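# Thread a bead onto the cord with two arms

## Task

Get at least one bead onto the cord so that it sits along the cord and stays well away from both plastic tips.

## Robot and tools

Robot: two 6-joint arms with parallel grippers, left_arm and right_arm. Their bases sit at about (-0.006, +0.377, 0) m for left_arm and (+0.042, -0.321, 0) m for right_arm, each turned only slightly about z. The scene frame has its origin on the table top, midway between the nominal bases. +x runs out over the table, +z is up, and left_arm is on the +y side. Image left and right do not match arm names. Every position in results is in metres in this frame.

Joint order: every row and every per-joint list in a result uses this order for each arm: shoulder, elbow, waist, wrist pitch, wrist yaw, wrist roll. Angles are in radians.

Stated joint ranges:
- shoulder 0.000 to 3.142
- elbow 0.000 to 3.142
- waist -2.618 to 3.054
- wrist pitch -1.571 to 1.571
- wrist yaw -1.571 to 1.571
- wrist roll -2.094 to 2.094

A real end stop may lie up to 0.059 rad either side of the stated one. A call is rejected if a target is more than 0.059 rad beyond a range end and also further out than the joint's current angle. A target past the real stop is clipped to it, and the result then prints "joint sent to its limit".

Row layout: one flat list of 14 numbers covering both arms, even if only one arm moves. The order is left_arm's six joint angles, then left opening, then right_arm's six joint angles, then right opening. Joint numbers are absolute target angles, not offsets. Opening runs from -1 (closed) to +1 (fully open). To leave an arm or gripper unchanged, resend its current value from "Joint targets" and "Tool commands". Sending 0 is a real command. Per control step, each joint target is limited to a fixed lead over its measured angle: waist 0.202, shoulder 0.258, elbow 0.238, wrist pitch 0.573, wrist yaw and roll 0.522. Targets are also scaled back if they would carry the gripper more than 100 mm from where it is.

Gripper: the fingers point along the gripper's +z and close along its y axis. end_effector_position is the point between the pads, about 1 cm short of the fingertips. Printed positions may be off, more so at long reach.

Tools:
- execute_actions(actions, cameras): actions is a list of actions. Each action is a table of up to 15 rows, and each row is one 1/30 s step. A short table repeats its last row to fill 15 steps. An empty list just returns state and images.
- move(target, speed, blend, opening_speed, blocking, cameras): drives all joints together along paths to absolute angles. target is one 14-number row, or up to 15 rows that differ only in joint angles (a waypoint list). speed is the top joint speed in rad/s, 0.01 to 2, default 0.5; give one number or one per target. blend is in rad and rounds corners at intermediate waypoints; default 0. opening_speed is in opening units per second, at least 0.2. Without it, the openings are sent at the start. blocking=false returns after about 0.5 s while the move continues. execute_actions is refused until the move ends, so use wait or stop first. A new move replaces the running one. Paths do not avoid obstacles or the other arm. The end of the hand moves faster the farther it is from the turning joint. The result line "move:" reports done, off_target (at rest, a joint more than 0.035 rad off), moving, held or fault, and may add limits=held and each arm's worst joint error.
- wait(seconds 0 to 10, cameras): lets time run with the last commands held. A running move continues.
- stop(): brakes a running move. It needs room, more so after a fast move.
- zoom_image(camera, region=[x0,y0,x1,y1]): region is in pixels, at most 504x504, taken from that camera's latest image.
- read_manual(section): licence texts only.
- finished_scene(scene): ends the current scene, and this cannot be undone. Give the current scene's number. Call it only once the bead stays threaded with the robot not touching it.

Cameras, all 896x504: cam_head_left, cam_head_right, cam_high, cam_low, cam_left_wrist, cam_right_wrist. Calibrations are given but can be slightly off. Wrist images can lag while the arm moves.

Result lines:
- Joint positions and Joint velocities: per arm, six joints, then the finger pad gap in m (0.094 fully open).
- Joint targets: the angles currently being driven toward.
- Tool commands: the current opening commands.
- grip_measured: the opening on the command scale.
- grip_effort_nm: motor effort at the shaft, negative when closing. It is not a pad force.
- Joint torques: include gravity and noise. The first three joints wrap at ±28 N m.
- "joint command not followed": the clearance check altered some targets.

Grasping: commanding just below the grip_measured reading at first contact gives a light hold. About 0.11 below that reading gives full force, roughly 50-62 N per pad. To release, command well above grip_measured.

Avoid: dropping things or letting go of moving parts. Avoid fast hits, hard presses and pushing toward poses the arm cannot reach. Never let the arms collide or press on each other. Nothing may fall off or be left off the table. Watch for MOTOR HOT, which appears at 75 °C. At 90 °C that arm folds up and idles, so rest arms rather than holding them stretched out. Loose objects may occasionally get nudged.

Each tool is called after "Request:" as name(argument=value, ...), one argument or row to a line, values as JSON.

## Session

Request:
execute_actions(
  actions=[],
)

Scene clock: 0.00 s.
left_arm: end_effector_position=(+0.2088, +0.2717, +0.1345) grip_measured=+1.000 grip_effort_nm=n/a end_effector_quat_wxyz=(-0.026, +0.448, +0.892, +0.045) | right_arm: end_effector_position=(+0.5449, -0.3345, +0.3893) grip_measured=+1.000 grip_effort_nm=n/a end_effector_quat_wxyz=(+0.596, +0.088, +0.791, -0.108)
Joint names: [shoulder, elbow, waist, wrist pitch, wrist yaw, wrist roll]
Joint positions: left_arm=[1.5 1.259 -0.582 -1.387 -0.087 0.403 0.094] | right_arm=[1.618 1.679 0.076 -0.353 0.378 0.041 0.094]
Joint velocities: left_arm=[-0.012 -0.002 0.017 0.037 0.007 -0.007 0] | right_arm=[-0.022 -0.007 -0.002 -0.066 0.051 0.022 0]
Joint torques (N m): no reading
Heat: left arm: 30 °C; right arm: 27 °C.
Joint targets: left_arm=[1.489 1.270 -0.582 -1.384 -0.084 0.403] | right_arm=[1.605 1.692 0.076 -0.346 0.381 0.041]
Tool commands: left_gripper/opening=+1.0 right_gripper/opening=+1.0

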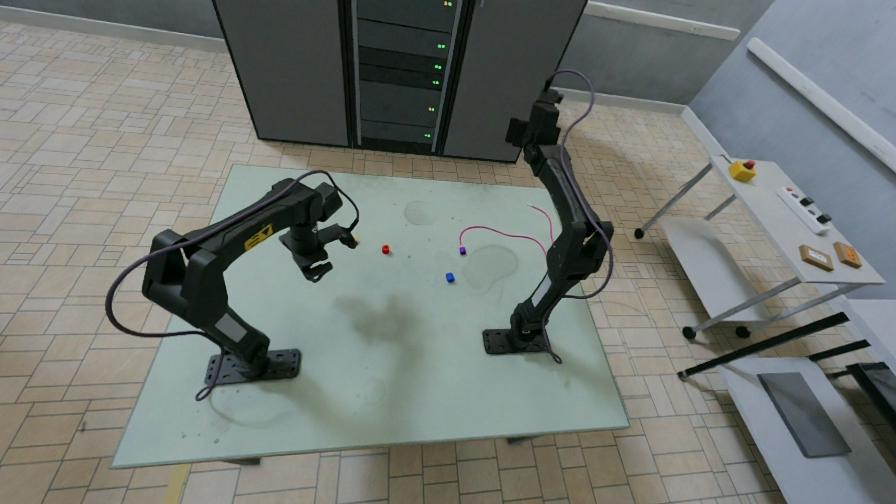

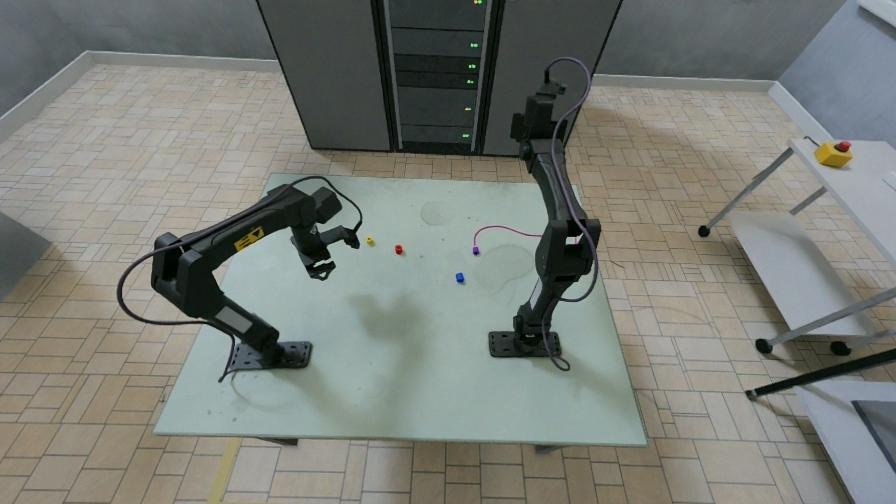

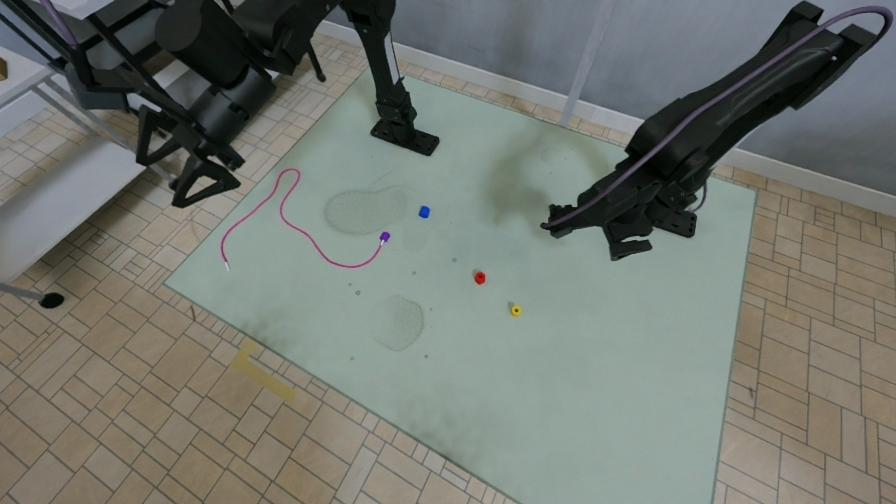

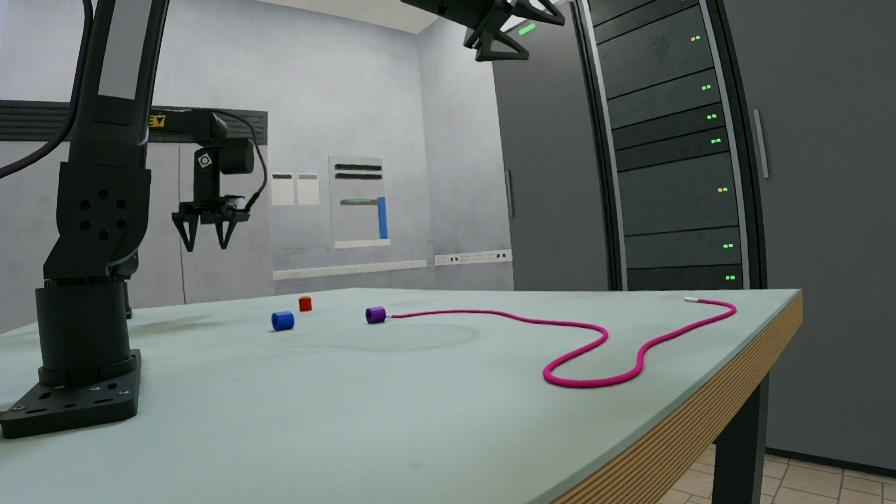

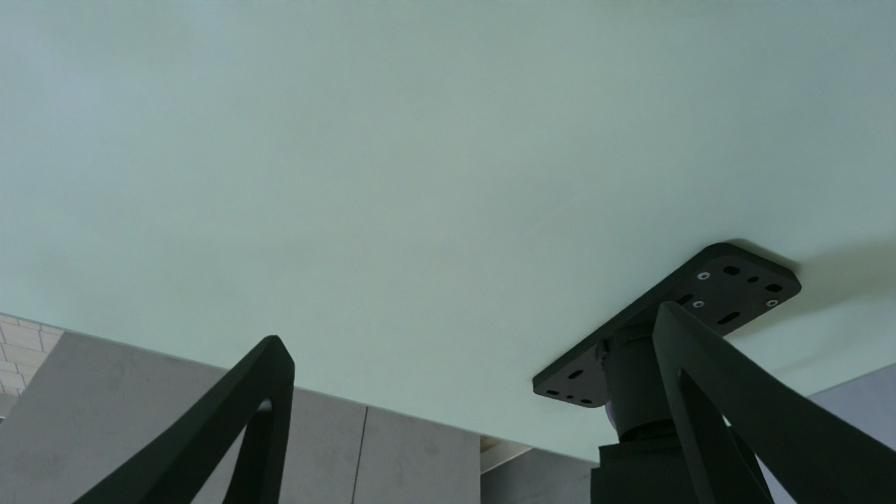

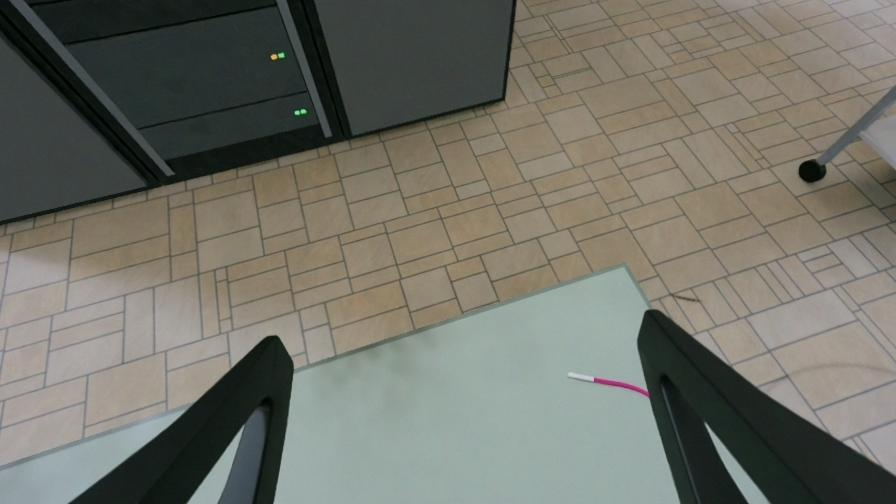

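Request:
zoom_image(
  camera="cam_high",
  region=[340, 180, 540, 330],
)

Request:
zoom_image(
  camera="cam_low",
  region=[240, 270, 480, 350],
)

Request:
zoom_image(
  camera="cam_head_right",
  region=[350, 200, 550, 300],
)

Request:
zoom_image(
  camera="cam_high",
  region=[200, 150, 400, 290],
)

Scaled by 2.520 from the camera's 896x504 image, which has a finer 1280x720 frame.

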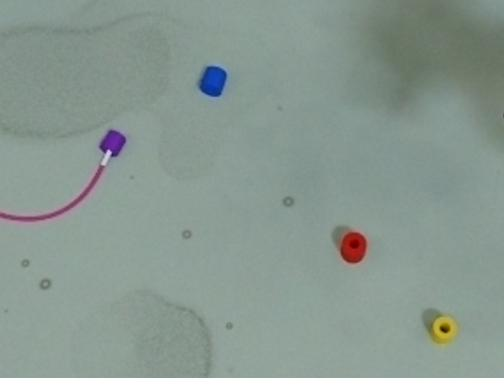

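Scaled by 2.100 from the camera's 896x504 image, which has a finer 1280x720 frame.

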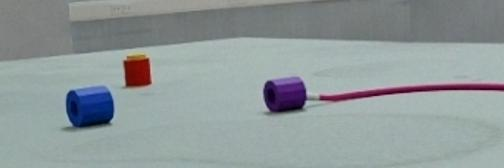

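Scaled by 2.520 from the camera's 896x504 image, which has a finer 1280x720 frame.

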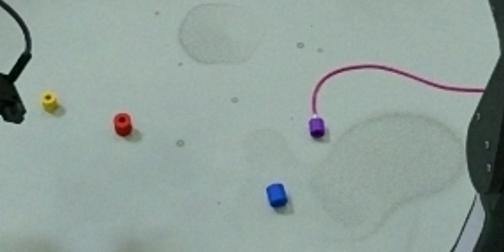

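Scaled by 2.520 from the camera's 896x504 image, which has a finer 1280x720 frame.

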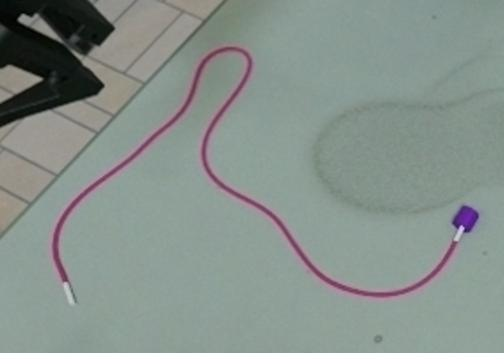

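Request:
move(
  target=[1.489,1.27,-0.582,-1.384,-0.084,0.403,1,1.724,1.44,0.37,-1.287,0,0,1],
  speed=0.9,
)

Request:
zoom_image(
  camera="cam_right_wrist",
  region=[300, 100, 600, 400],
)

Scene clock: 85.23 s.
left_arm: end_effector_position=(+0.2088, +0.2717, +0.1345) grip_measured=+1.000 grip_effort_nm=0.002 end_effector_quat_wxyz=(-0.026, +0.448, +0.892, +0.045) | right_arm: end_effector_position=(+0.3362, -0.1992, +0.1264) grip_measured=+1.000 grip_effort_nm=-0.027 end_effector_quat_wxyz=(+0.019, -0.194, +0.981, -0.001)
Joint names: [shoulder, elbow, waist, wrist pitch, wrist yaw, wrist roll]
Joint positions: left_arm=[1.5 1.259 -0.582 -1.387 -0.087 0.403 0.094] | right_arm=[1.715 1.454 0.368 -1.274 0.009 0.005 0.094]
Joint velocities: left_arm=[0.002 -0.012 0.007 0.051 -0.022 0.007 0] | right_arm=[-0.027 -0.022 -0.007 -0.066 -0.066 0.022 0]
Joint torques (N m): left_arm=[-5.83 5.98 -0.03 0.29 -0.03 -0.01] | right_arm=[-6.79 5.07 0.18 -0.02 -0.1 -0.04]
Heat: left arm: 27 °C; right arm: 34 °C.
Joint targets: left_arm=[1.489 1.270 -0.582 -1.384 -0.084 0.403] | right_arm=[1.724 1.440 0.370 -1.287 0.000 0.000]
move: done
camera_calibration:
cam_right_wrist: T_world_to_cam=[[0.285322, -0.95842, 0.00475452, -0.285517], [-0.730574, -0.214276, 0.648342, 0.14612], [-0.620365, -0.18846, -0.761335, 0.383211], [0, 0, 0, 1]] pos_world=[0.425946, -0.170115, 0.198374]

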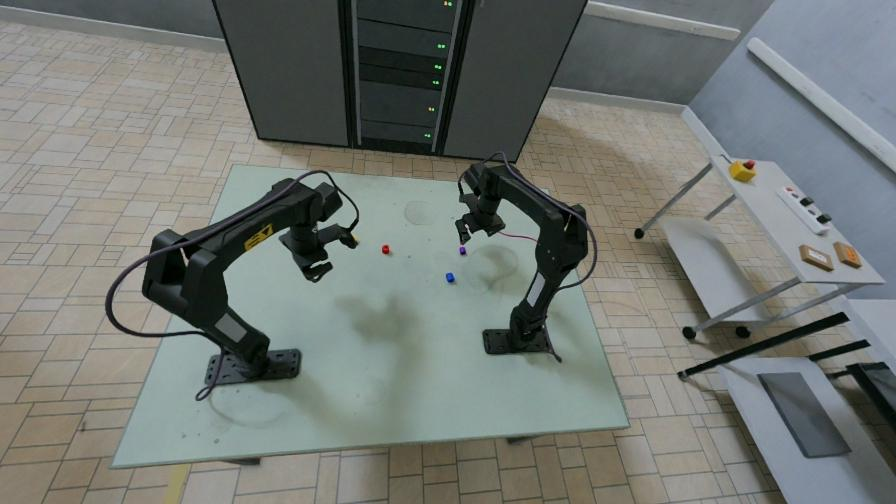

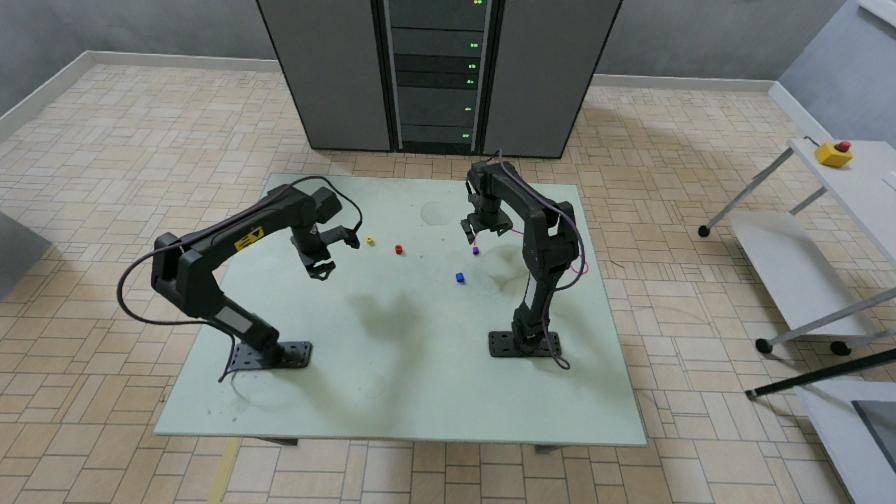

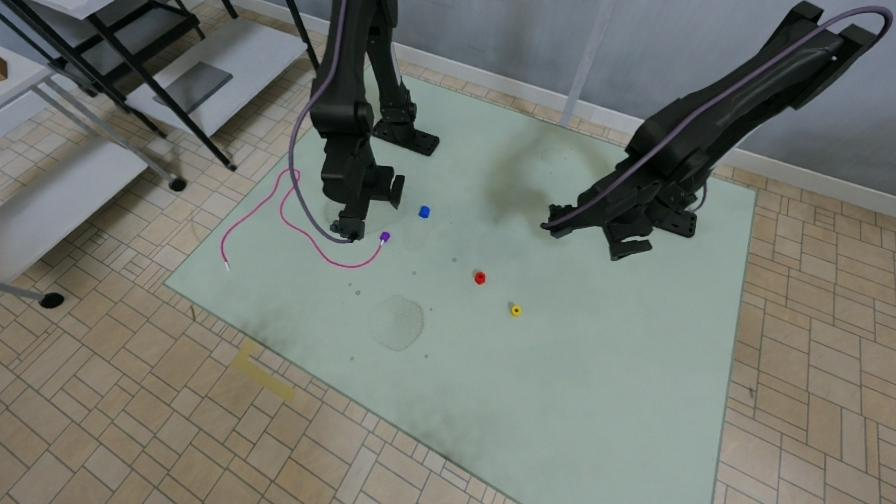

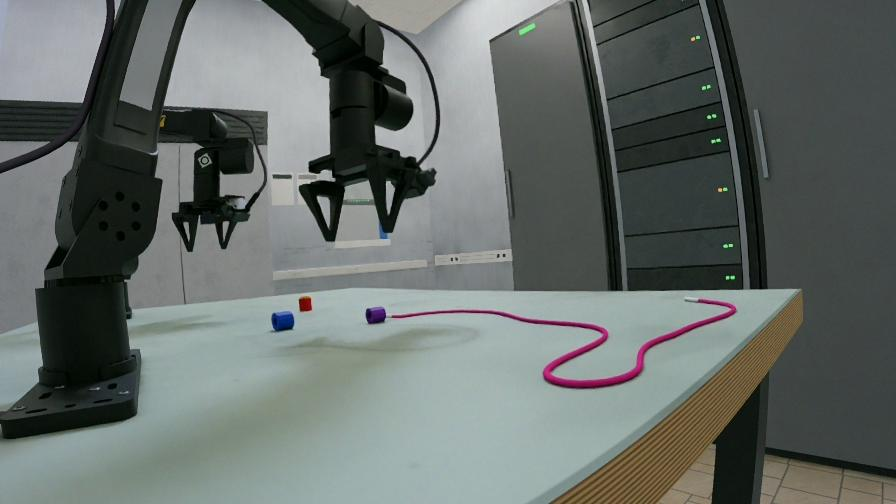

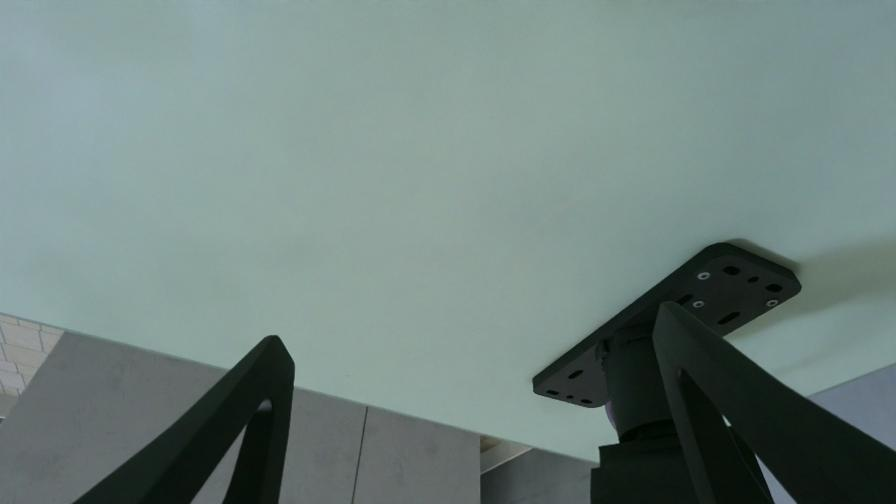

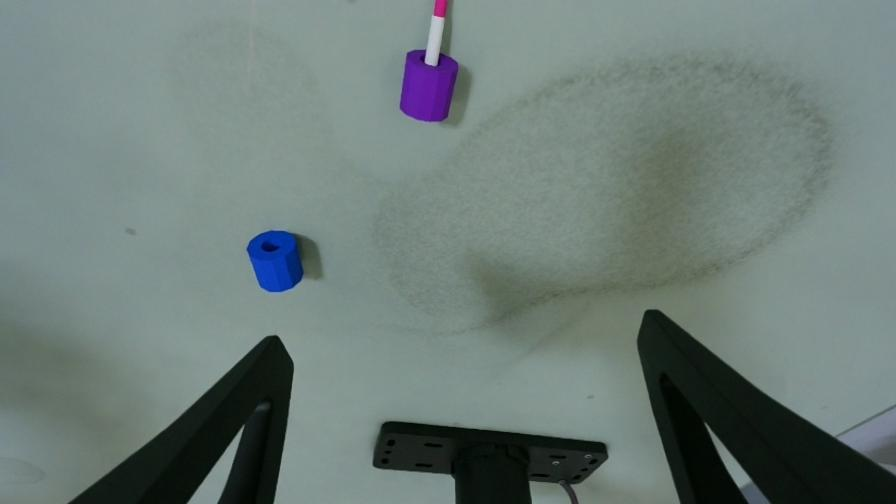

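Scaled by 1.680 from the camera's 896x504 image, which has a finer 1280x720 frame.

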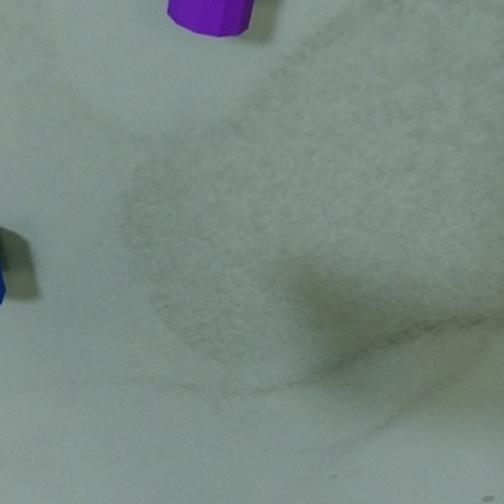

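Request:
zoom_image(
  camera="cam_right_wrist",
  region=[370, 0, 500, 130],
)

Request:
zoom_image(
  camera="cam_low",
  region=[340, 280, 440, 340],
)

Scaled by 3.877 from the camera's 896x504 image, which has a finer 1280x720 frame.

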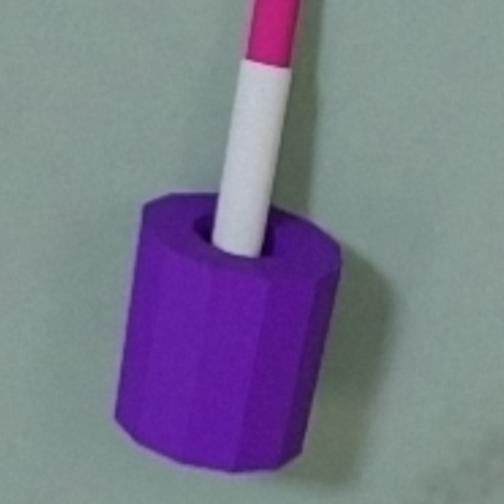

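Scaled by 5.040 from the camera's 896x504 image, which has a finer 1280x720 frame.

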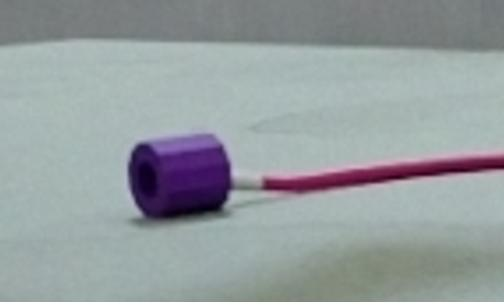

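Request:
move(
  target=[1.489,1.27,-0.582,-1.384,-0.084,0.403,1,2.188,1.791,0.357,-1.353,0,0.29,1],
  speed=0.6,
  cameras=["cam_right_wrist","cam_low"],
)

Request:
zoom_image(
  camera="cam_right_wrist",
  region=[220, 0, 720, 504],
)

Scene clock: 143.50 s.
left_arm: end_effector_position=(+0.2088, +0.2717, +0.1345) grip_measured=+1.000 grip_effort_nm=0.007 end_effector_quat_wxyz=(-0.026, +0.448, +0.892, +0.045) | right_arm: end_effector_position=(+0.3843, -0.1785, +0.0456) grip_measured=+1.000 grip_effort_nm=-0.027 end_effector_quat_wxyz=(-0.089, -0.056, +0.994, -0.034)
Joint names: [shoulder, elbow, waist, wrist pitch, wrist yaw, wrist roll]
Joint positions: left_arm=[1.5 1.259 -0.582 -1.387 -0.087 0.403 0.094] | right_arm=[2.177 1.754 0.368 -1.337 0.006 0.283 0.094]
Joint velocities: left_arm=[-0.007 -0.012 0.002 -0.11 0.007 -0.007 0] | right_arm=[0.002 0.002 0.002 -0.066 -0.022 0.007 0]
Joint torques (N m): left_arm=[-5.82 5.98 -0.05 0.29 -0.03 -0.01] | right_arm=[-10.21 8.49 -0.96 -0.52 -0.06 0.08]
Heat: left arm: 27 °C; right arm: 30 °C.
Joint targets: left_arm=[1.489 1.270 -0.582 -1.384 -0.084 0.403] | right_arm=[2.188 1.791 0.357 -1.353 0.000 0.290]
move: off_target (right_arm); right_arm: the elbow is farthest, 0.037 rad from its target
camera_calibration:
cam_right_wrist: T_world_to_cam=[[0.0178645, -0.996953, 0.0759284, -0.186407], [-0.609076, 0.0493725, 0.791574, 0.231922], [-0.792911, -0.0603872, -0.606338, 0.437508], [0, 0, 0, 1]] pos_world=[0.491493, -0.170869, 0.0958482]
Images, in order (width x height): cam_low 896x504, cam_right_wrist 896x504.

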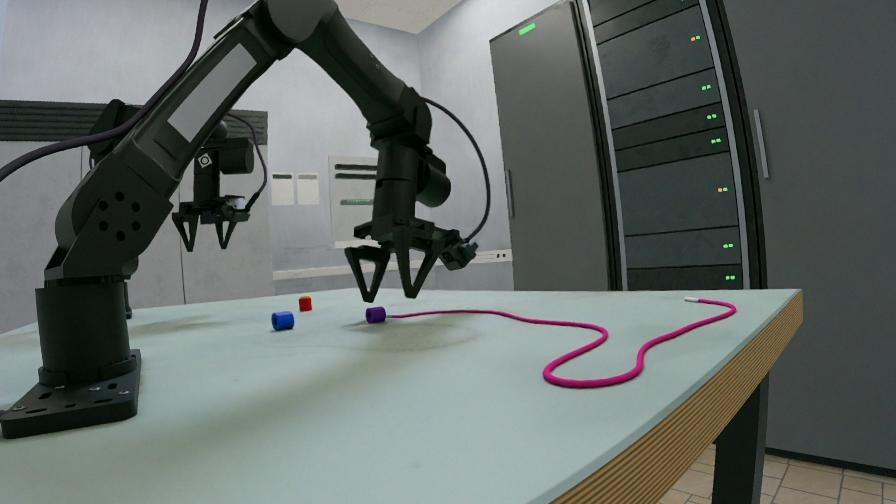

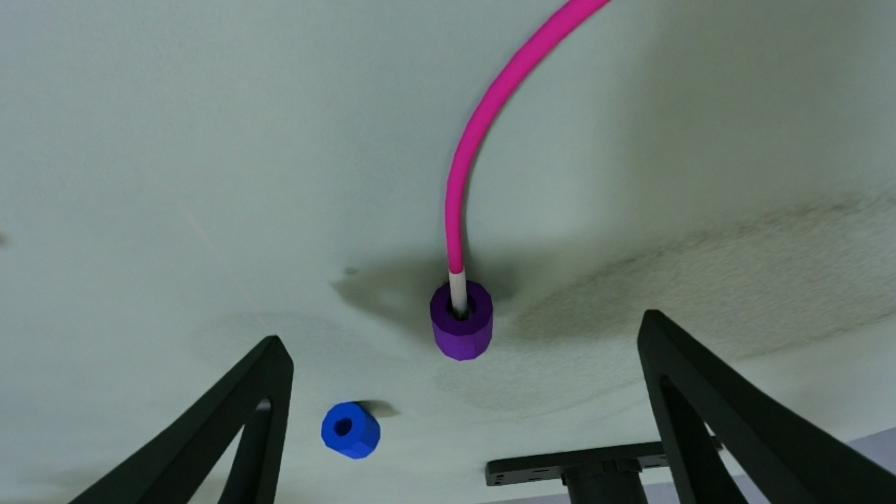

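Scaled by 1.000.

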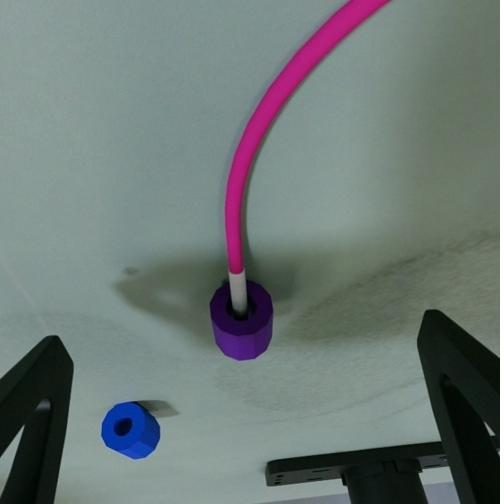

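Request:
move(
  target=[1.489,1.27,-0.582,-1.384,-0.084,0.403,1,2.225,1.78,0.35,-1.314,0,0.29,1],
  speed=0.3,
  cameras=["cam_right_wrist","cam_low"],
)

Request:
zoom_image(
  camera="cam_low",
  region=[320, 260, 480, 350],
)

Scene clock: 179.90 s.
left_arm: end_effector_position=(+0.2088, +0.2717, +0.1345) grip_measured=+1.000 grip_effort_nm=0.007 end_effector_quat_wxyz=(-0.026, +0.448, +0.892, +0.045) | right_arm: end_effector_position=(+0.3839, -0.1822, +0.0352) grip_measured=+1.000 grip_effort_nm=-0.022 end_effector_quat_wxyz=(-0.102, -0.051, +0.993, -0.038)
Joint names: [shoulder, elbow, waist, wrist pitch, wrist yaw, wrist roll]
Joint positions: left_arm=[1.5 1.259 -0.582 -1.387 -0.087 0.403 0.094] | right_arm=[2.207 1.754 0.358 -1.335 0.005 0.284 0.094]
Joint velocities: left_arm=[0.012 0.007 0.012 -0.022 -0.066 0.037 0] | right_arm=[0.002 0.002 -0.002 -0.037 -0.007 0.066 0]
Joint torques (N m): left_arm=[-5.82 5.98 -0.03 0.29 -0.03 -0.01] | right_arm=[-9.77 7.58 -0.73 -0.22 -0.07 0.06]
Heat: left arm: 27 °C; right arm: 31 °C.
Joint targets: left_arm=[1.489 1.270 -0.582 -1.384 -0.084 0.403] | right_arm=[2.225 1.780 0.350 -1.314 0.000 0.290]
move: done
camera_calibration:
cam_right_wrist: T_world_to_cam=[[0.00990872, -0.996294, 0.085445, -0.186469], [-0.588037, 0.0633067, 0.806352, 0.233993], [-0.808773, -0.0582348, -0.585231, 0.436357], [0, 0, 0, 1]] pos_world=[0.492357, -0.17518, 0.0826215]
Images, in order (width x height): cam_low 896x504, cam_right_wrist 896x504.

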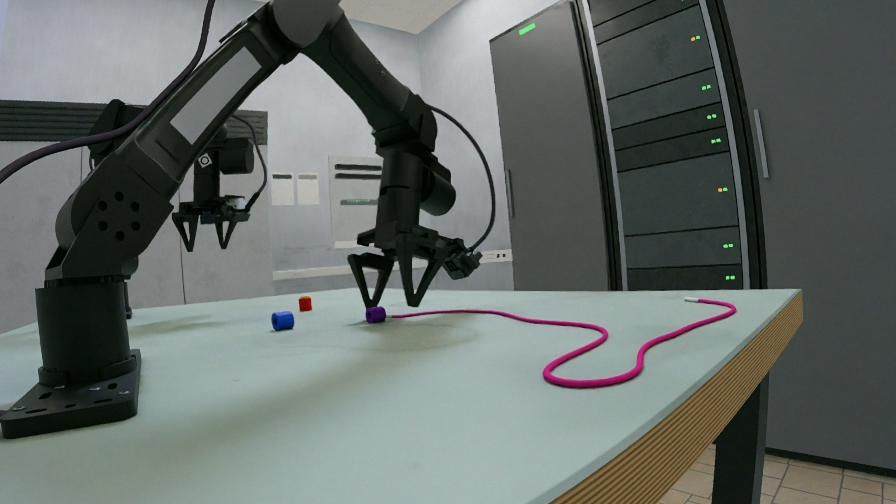

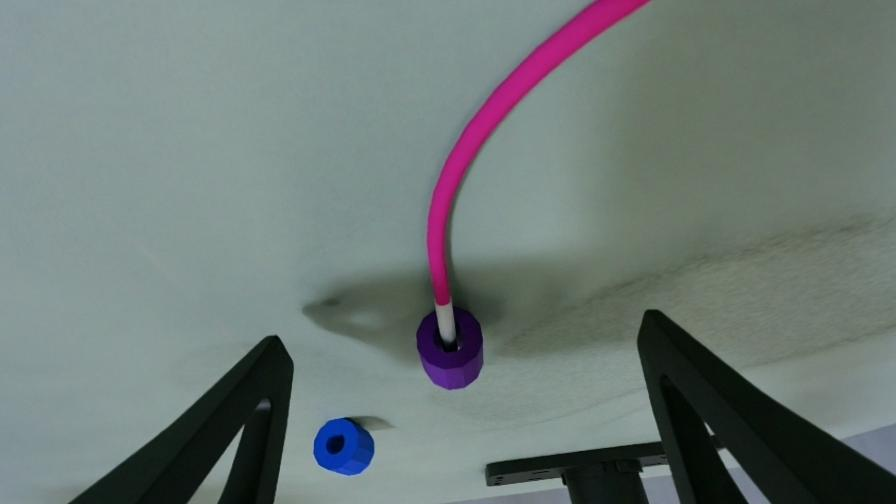

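Scaled by 3.150 from the camera's 896x504 image, which has a finer 1280x720 frame.

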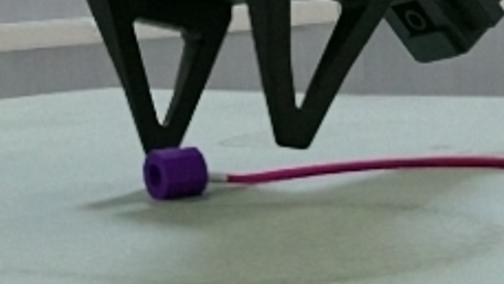

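Request:
move(
  target=[1.489,1.27,-0.582,-1.384,-0.084,0.403,1,2.206,1.70,0.377,-1.25,0,0.31,1],
  speed=0.3,
  cameras=["cam_right_wrist","cam_low"],
)

Request:
zoom_image(
  camera="cam_low",
  region=[320, 260, 480, 350],
)

Scene clock: 201.67 s.
left_arm: end_effector_position=(+0.2088, +0.2717, +0.1345) grip_measured=+1.000 grip_effort_nm=-0.002 end_effector_quat_wxyz=(-0.026, +0.448, +0.892, +0.045) | right_arm: end_effector_position=(+0.3851, -0.1777, +0.0259) grip_measured=+1.000 grip_effort_nm=-0.027 end_effector_quat_wxyz=(-0.092, -0.047, +0.994, -0.035)
Joint names: [shoulder, elbow, waist, wrist pitch, wrist yaw, wrist roll]
Joint positions: left_arm=[1.5 1.259 -0.582 -1.387 -0.087 0.403 0.094] | right_arm=[2.207 1.72 0.368 -1.282 0.004 0.302 0.094]
Joint velocities: left_arm=[0.007 0.007 0.007 -0.007 0.022 -0.022 0] | right_arm=[-0.012 -0.002 -0.012 -0.022 0.007 0.037 0]
Joint torques (N m): left_arm=[-5.85 6 -0.02 0.29 -0.03 -0.01] | right_arm=[-11.18 3.95 0.81 -0.06 -0.03 0.1]
Heat: left arm: 27 °C; right arm: 33 °C.
Joint targets: left_arm=[1.489 1.270 -0.582 -1.384 -0.084 0.403] | right_arm=[2.206 1.700 0.377 -1.250 0.000 0.310]
move: done
camera_calibration:
cam_right_wrist: T_world_to_cam=[[0.0000854621, -0.996766, 0.0803583, -0.177314], [-0.603041, 0.0640513, 0.795135, 0.248176], [-0.79771, -0.0485273, -0.601085, 0.430015], [0, 0, 0, 1]] pos_world=[0.492703, -0.171769, 0.0753911]
Images, in order (width x height): cam_low 896x504, cam_right_wrist 896x504.

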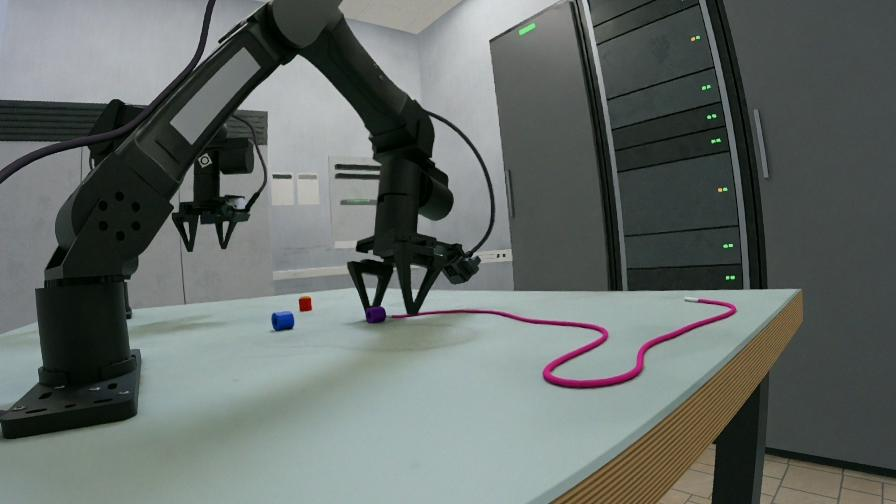

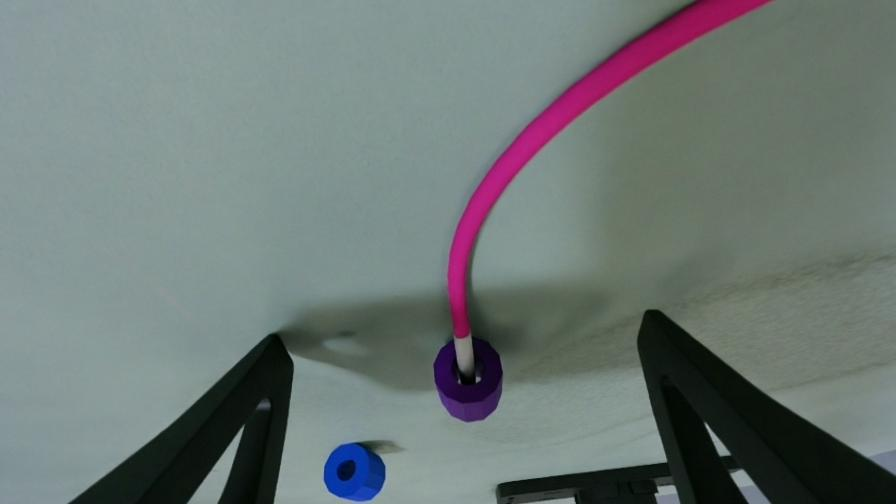

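Scaled by 3.150 from the camera's 896x504 image, which has a finer 1280x720 frame.

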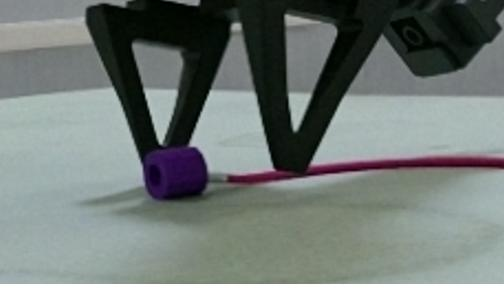

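Request:
move(
  target=[1.489,1.27,-0.582,-1.384,-0.084,0.403,1,2.21,1.66,0.377,-1.215,0,0.31,1],
  speed=0.2,
  cameras=["cam_right_wrist","cam_low"],
)

Request:
zoom_image(
  camera="cam_low",
  region=[320, 260, 480, 350],
)

Scene clock: 213.63 s.
left_arm: end_effector_position=(+0.2088, +0.2717, +0.1345) grip_measured=+1.000 grip_effort_nm=-0.002 end_effector_quat_wxyz=(-0.026, +0.448, +0.892, +0.045) | right_arm: end_effector_position=(+0.3851, -0.1775, +0.0245) grip_measured=+1.000 grip_effort_nm=-0.027 end_effector_quat_wxyz=(-0.088, -0.046, +0.995, -0.033)
Joint names: [shoulder, elbow, waist, wrist pitch, wrist yaw, wrist roll]
Joint positions: left_arm=[1.5 1.259 -0.582 -1.387 -0.087 0.403 0.094] | right_arm=[2.198 1.702 0.368 -1.263 0.003 0.303 0.094]
Joint velocities: left_arm=[0.012 -0.007 0.002 0.051 -0.022 0.022 0] | right_arm=[-0.007 0.002 -0.012 -0.037 -0.066 -0.007 0]
Joint torques (N m): left_arm=[-5.82 5.98 -0.03 0.29 -0.03 -0.02] | right_arm=[-10.3 2.29 0.83 0.11 -0.05 0.1]
Heat: left arm: 27 °C; right arm: 34 °C.
Joint targets: left_arm=[1.489 1.270 -0.582 -1.384 -0.084 0.403] | right_arm=[2.210 1.660 0.377 -1.215 0.000 0.310]
move: off_target (right_arm); right_arm: the wrist pitch is farthest, 0.048 rad from its target
camera_calibration:
cam_right_wrist: T_world_to_cam=[[-0.00112844, -0.997113, 0.0759223, -0.17654], [-0.610057, 0.0608441, 0.790018, 0.25154], [-0.792357, -0.0454255, -0.608365, 0.427847], [0, 0, 0, 1]] pos_world=[0.492262, -0.1719, 0.0749687]
Images, in order (width x height): cam_low 896x504, cam_right_wrist 896x504.

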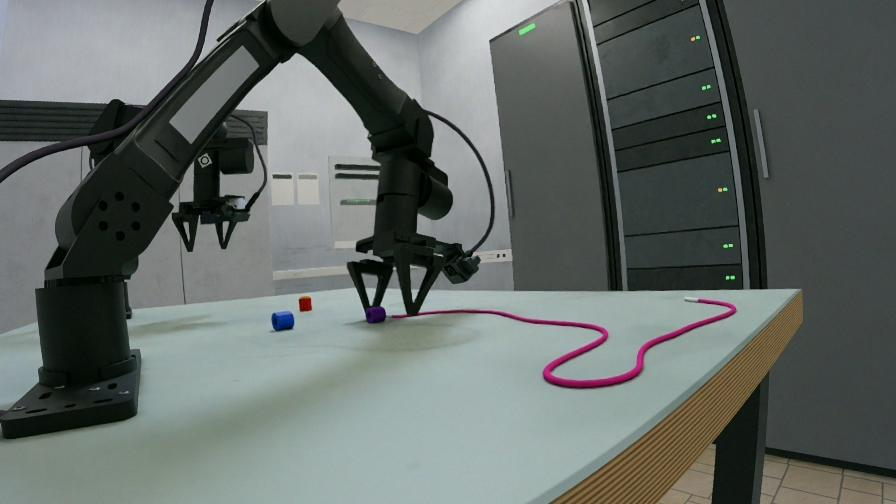

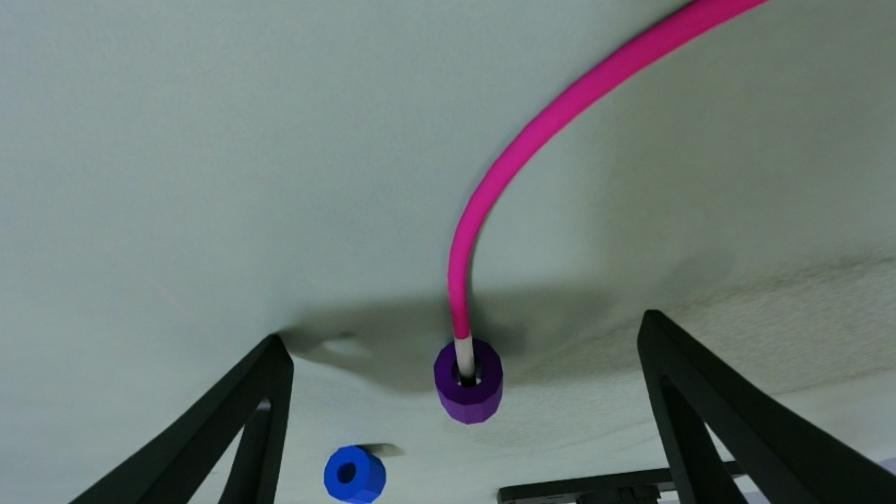

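Scaled by 3.150 from the camera's 896x504 image, which has a finer 1280x720 frame.

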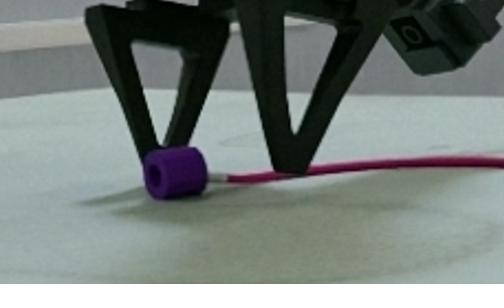

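Request:
move(
  target=[1.489,1.27,-0.582,-1.384,-0.084,0.403,1,2.208,1.735,0.374,-1.275,0,0.305,1],
  speed=0.2,
  cameras=[],
)

Request:
move(
  target=[1.489,1.27,-0.582,-1.384,-0.084,0.403,1,2.208,1.735,0.374,-1.275,0,0.305,-0.8],
  opening_speed=1.0,
  cameras=["cam_right_wrist","cam_low"],
)

Request:
zoom_image(
  camera="cam_low",
  region=[320, 260, 480, 350],
)

Request:
zoom_image(
  camera="cam_right_wrist",
  region=[340, 200, 590, 440],
)

Scene clock: 228.27 s.
left_arm: end_effector_position=(+0.2088, +0.2717, +0.1345) grip_measured=+1.000 grip_effort_nm=0.002 end_effector_quat_wxyz=(-0.026, +0.448, +0.892, +0.045) | right_arm: end_effector_position=(+0.3848, -0.1776, +0.0257) grip_measured=+1.000 grip_effort_nm=-0.022 end_effector_quat_wxyz=(-0.089, -0.046, +0.994, -0.034)
Joint names: [shoulder, elbow, waist, wrist pitch, wrist yaw, wrist roll]
Joint positions: left_arm=[1.5 1.259 -0.582 -1.387 -0.087 0.403 0.094] | right_arm=[2.198 1.707 0.368 -1.269 0.003 0.303 0.094]
Joint velocities: left_arm=[-0.007 -0.012 -0.002 0.095 0.081 -0.022 0] | right_arm=[-0.002 0.002 -0.002 -0.022 -0.022 0.022 0]
Joint torques (N m): left_arm=[-5.83 6 -0.03 0.29 -0.04 -0.01] | right_arm=[-10.37 7.75 0.51 -0.44 -0.03 0.03]
Heat: left arm: 27 °C; right arm: 33 °C.
Joint targets: left_arm=[1.489 1.270 -0.582 -1.384 -0.084 0.403] | right_arm=[2.208 1.735 0.374 -1.275 0.000 0.305]
move: done
No camera images: "cameras" was empty.

Scene clock: 230.30 s.
left_arm: end_effector_position=(+0.2088, +0.2717, +0.1345) grip_measured=+1.000 grip_effort_nm=-0.007 end_effector_quat_wxyz=(-0.026, +0.448, +0.892, +0.045) | right_arm: end_effector_position=(+0.3846, -0.1771, +0.0257) grip_measured=-0.797 grip_effort_nm=-0.183 end_effector_quat_wxyz=(-0.089, -0.046, +0.994, -0.033)
Joint names: [shoulder, elbow, waist, wrist pitch, wrist yaw, wrist roll]
Joint positions: left_arm=[1.5 1.259 -0.582 -1.387 -0.087 0.403 0.094] | right_arm=[2.198 1.707 0.368 -1.269 0.001 0.303 0.01]
Joint velocities: left_arm=[0.007 0.012 -0.007 -0.095 -0.051 0.051 0] | right_arm=[0.017 0.012 -0.027 -0.051 -0.125 0.007 0.001]
Joint torques (N m): left_arm=[-5.82 6 -0.05 0.28 -0.04 -0.01] | right_arm=[-10.41 7.68 0.47 -0.43 -0.02 0.04]
Heat: left arm: 27 °C; right arm: 33 °C.
Joint targets: left_arm=[1.489 1.270 -0.582 -1.384 -0.084 0.403] | right_arm=[2.208 1.735 0.374 -1.275 0.000 0.305]
move: done
camera_calibration:
cam_right_wrist: T_world_to_cam=[[-0.000952205, -0.997203, 0.0747365, -0.176284], [-0.607698, 0.0599303, 0.791903, 0.24915], [-0.794167, -0.0446632, -0.606056, 0.429017], [0, 0, 0, 1]] pos_world=[0.491951, -0.171561, 0.0758804]
Images, in order (width x height): cam_low 896x504, cam_right_wrist 896x504.

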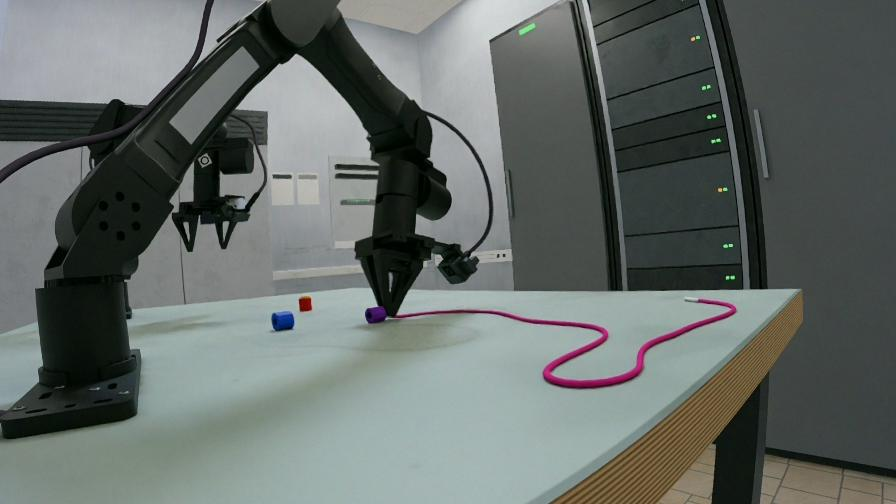

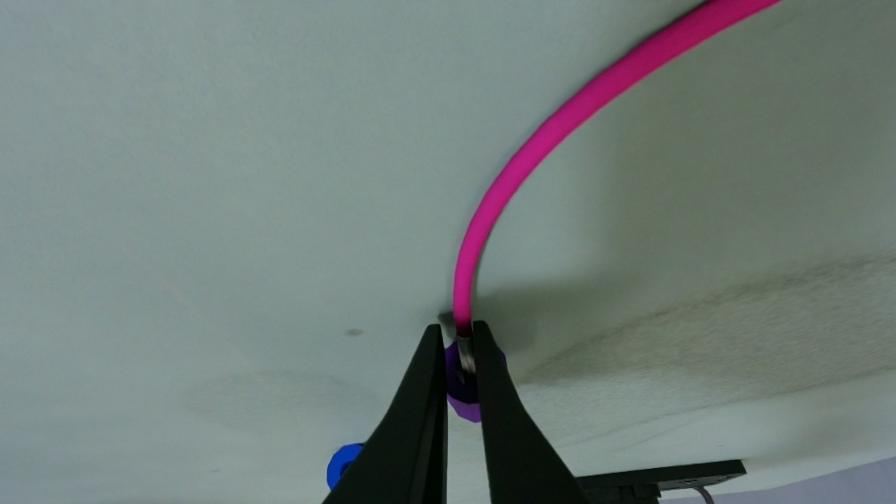

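Scaled by 3.150 from the camera's 896x504 image, which has a finer 1280x720 frame.

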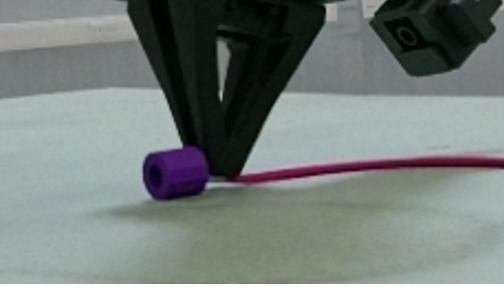

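Scaled by 2.016 from the camera's 896x504 image, which has a finer 1280x720 frame.

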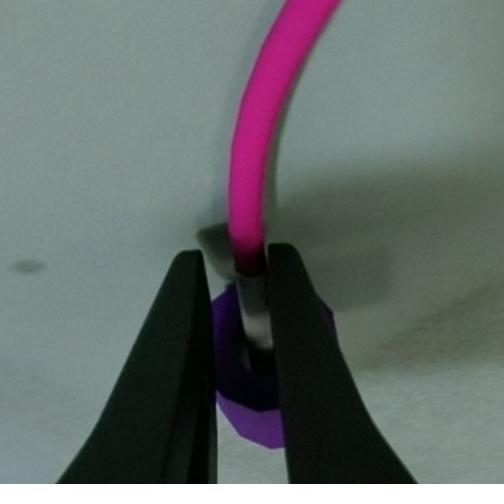

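Request:
move(
  target=[1.489,1.27,-0.582,-1.384,-0.084,0.403,1,2.250,1.82,0.360,-1.315,0,0.295,-0.5],
  speed=0.2,
  cameras=["cam_right_wrist","cam_low"],
)

Request:
zoom_image(
  camera="cam_low",
  region=[320, 260, 480, 350],
)

Request:
zoom_image(
  camera="cam_right_wrist",
  region=[340, 200, 590, 440],
)

Scene clock: 248.87 s.
left_arm: end_effector_position=(+0.2088, +0.2717, +0.1345) grip_measured=+1.000 grip_effort_nm=-0.002 end_effector_quat_wxyz=(-0.026, +0.448, +0.892, +0.045) | right_arm: end_effector_position=(+0.3967, -0.1721, +0.0318) grip_measured=-0.503 grip_effort_nm=0.134 end_effector_quat_wxyz=(-0.081, -0.048, +0.995, -0.030)
Joint names: [shoulder, elbow, waist, wrist pitch, wrist yaw, wrist roll]
Joint positions: left_arm=[1.5 1.259 -0.582 -1.387 -0.087 0.403 0.094] | right_arm=[2.227 1.783 0.368 -1.299 0.001 0.299 0.023]
Joint velocities: left_arm=[-0.002 -0.007 0.012 -0.007 0.007 -0.007 0] | right_arm=[-0.027 0.002 0.017 -0.037 0.022 0.022 -0.001]
Joint torques (N m): left_arm=[-5.83 5.98 -0.03 0.29 -0.03 -0.01] | right_arm=[-9.76 8.49 -0.73 -0.53 -0.03 -0.02]
Heat: left arm: 27 °C; right arm: 31 °C.
Joint targets: left_arm=[1.489 1.270 -0.582 -1.384 -0.084 0.403] | right_arm=[2.250 1.820 0.360 -1.315 0.000 0.295]
move: off_target (right_arm); right_arm: the elbow is farthest, 0.037 rad from its target
camera_calibration:
cam_right_wrist: T_world_to_cam=[[0.00128262, -0.997724, 0.0674212, -0.172442], [-0.620444, 0.0520811, 0.782519, 0.255318], [-0.784249, -0.0428348, -0.618965, 0.439359], [0, 0, 0, 1]] pos_world=[0.503199, -0.166527, 0.0837824]
Images, in order (width x height): cam_low 896x504, cam_right_wrist 896x504.

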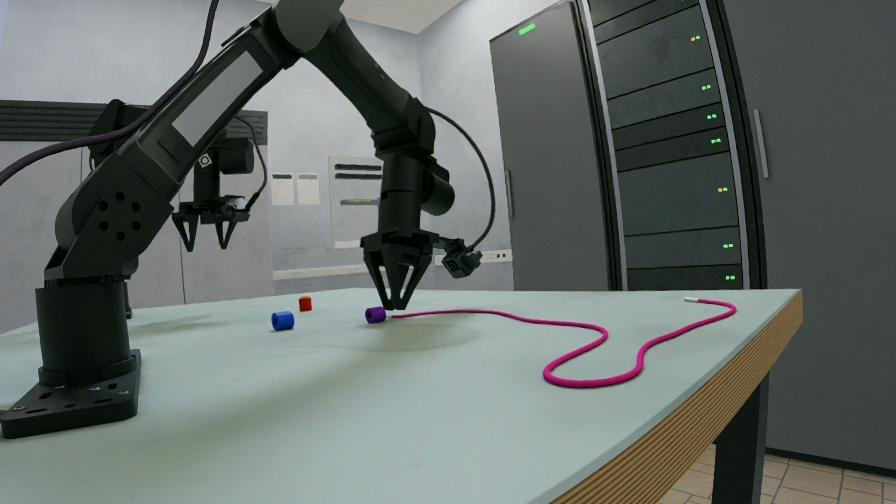

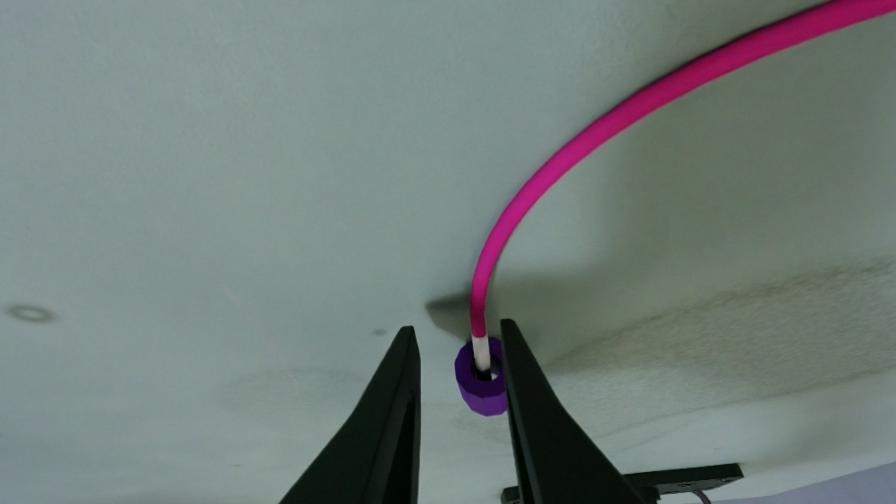

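Scaled by 3.150 from the camera's 896x504 image, which has a finer 1280x720 frame.

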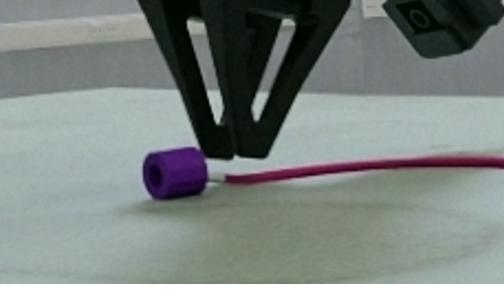

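Scaled by 2.016 from the camera's 896x504 image, which has a finer 1280x720 frame.

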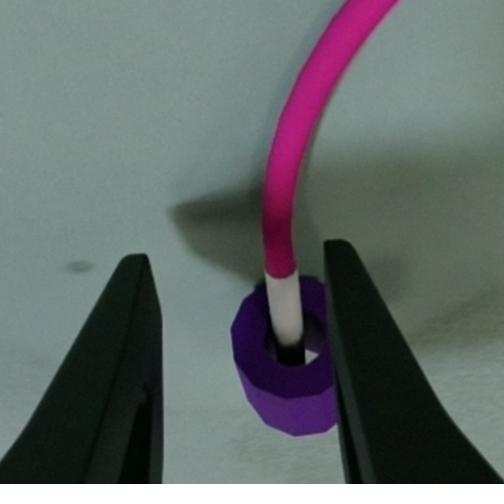

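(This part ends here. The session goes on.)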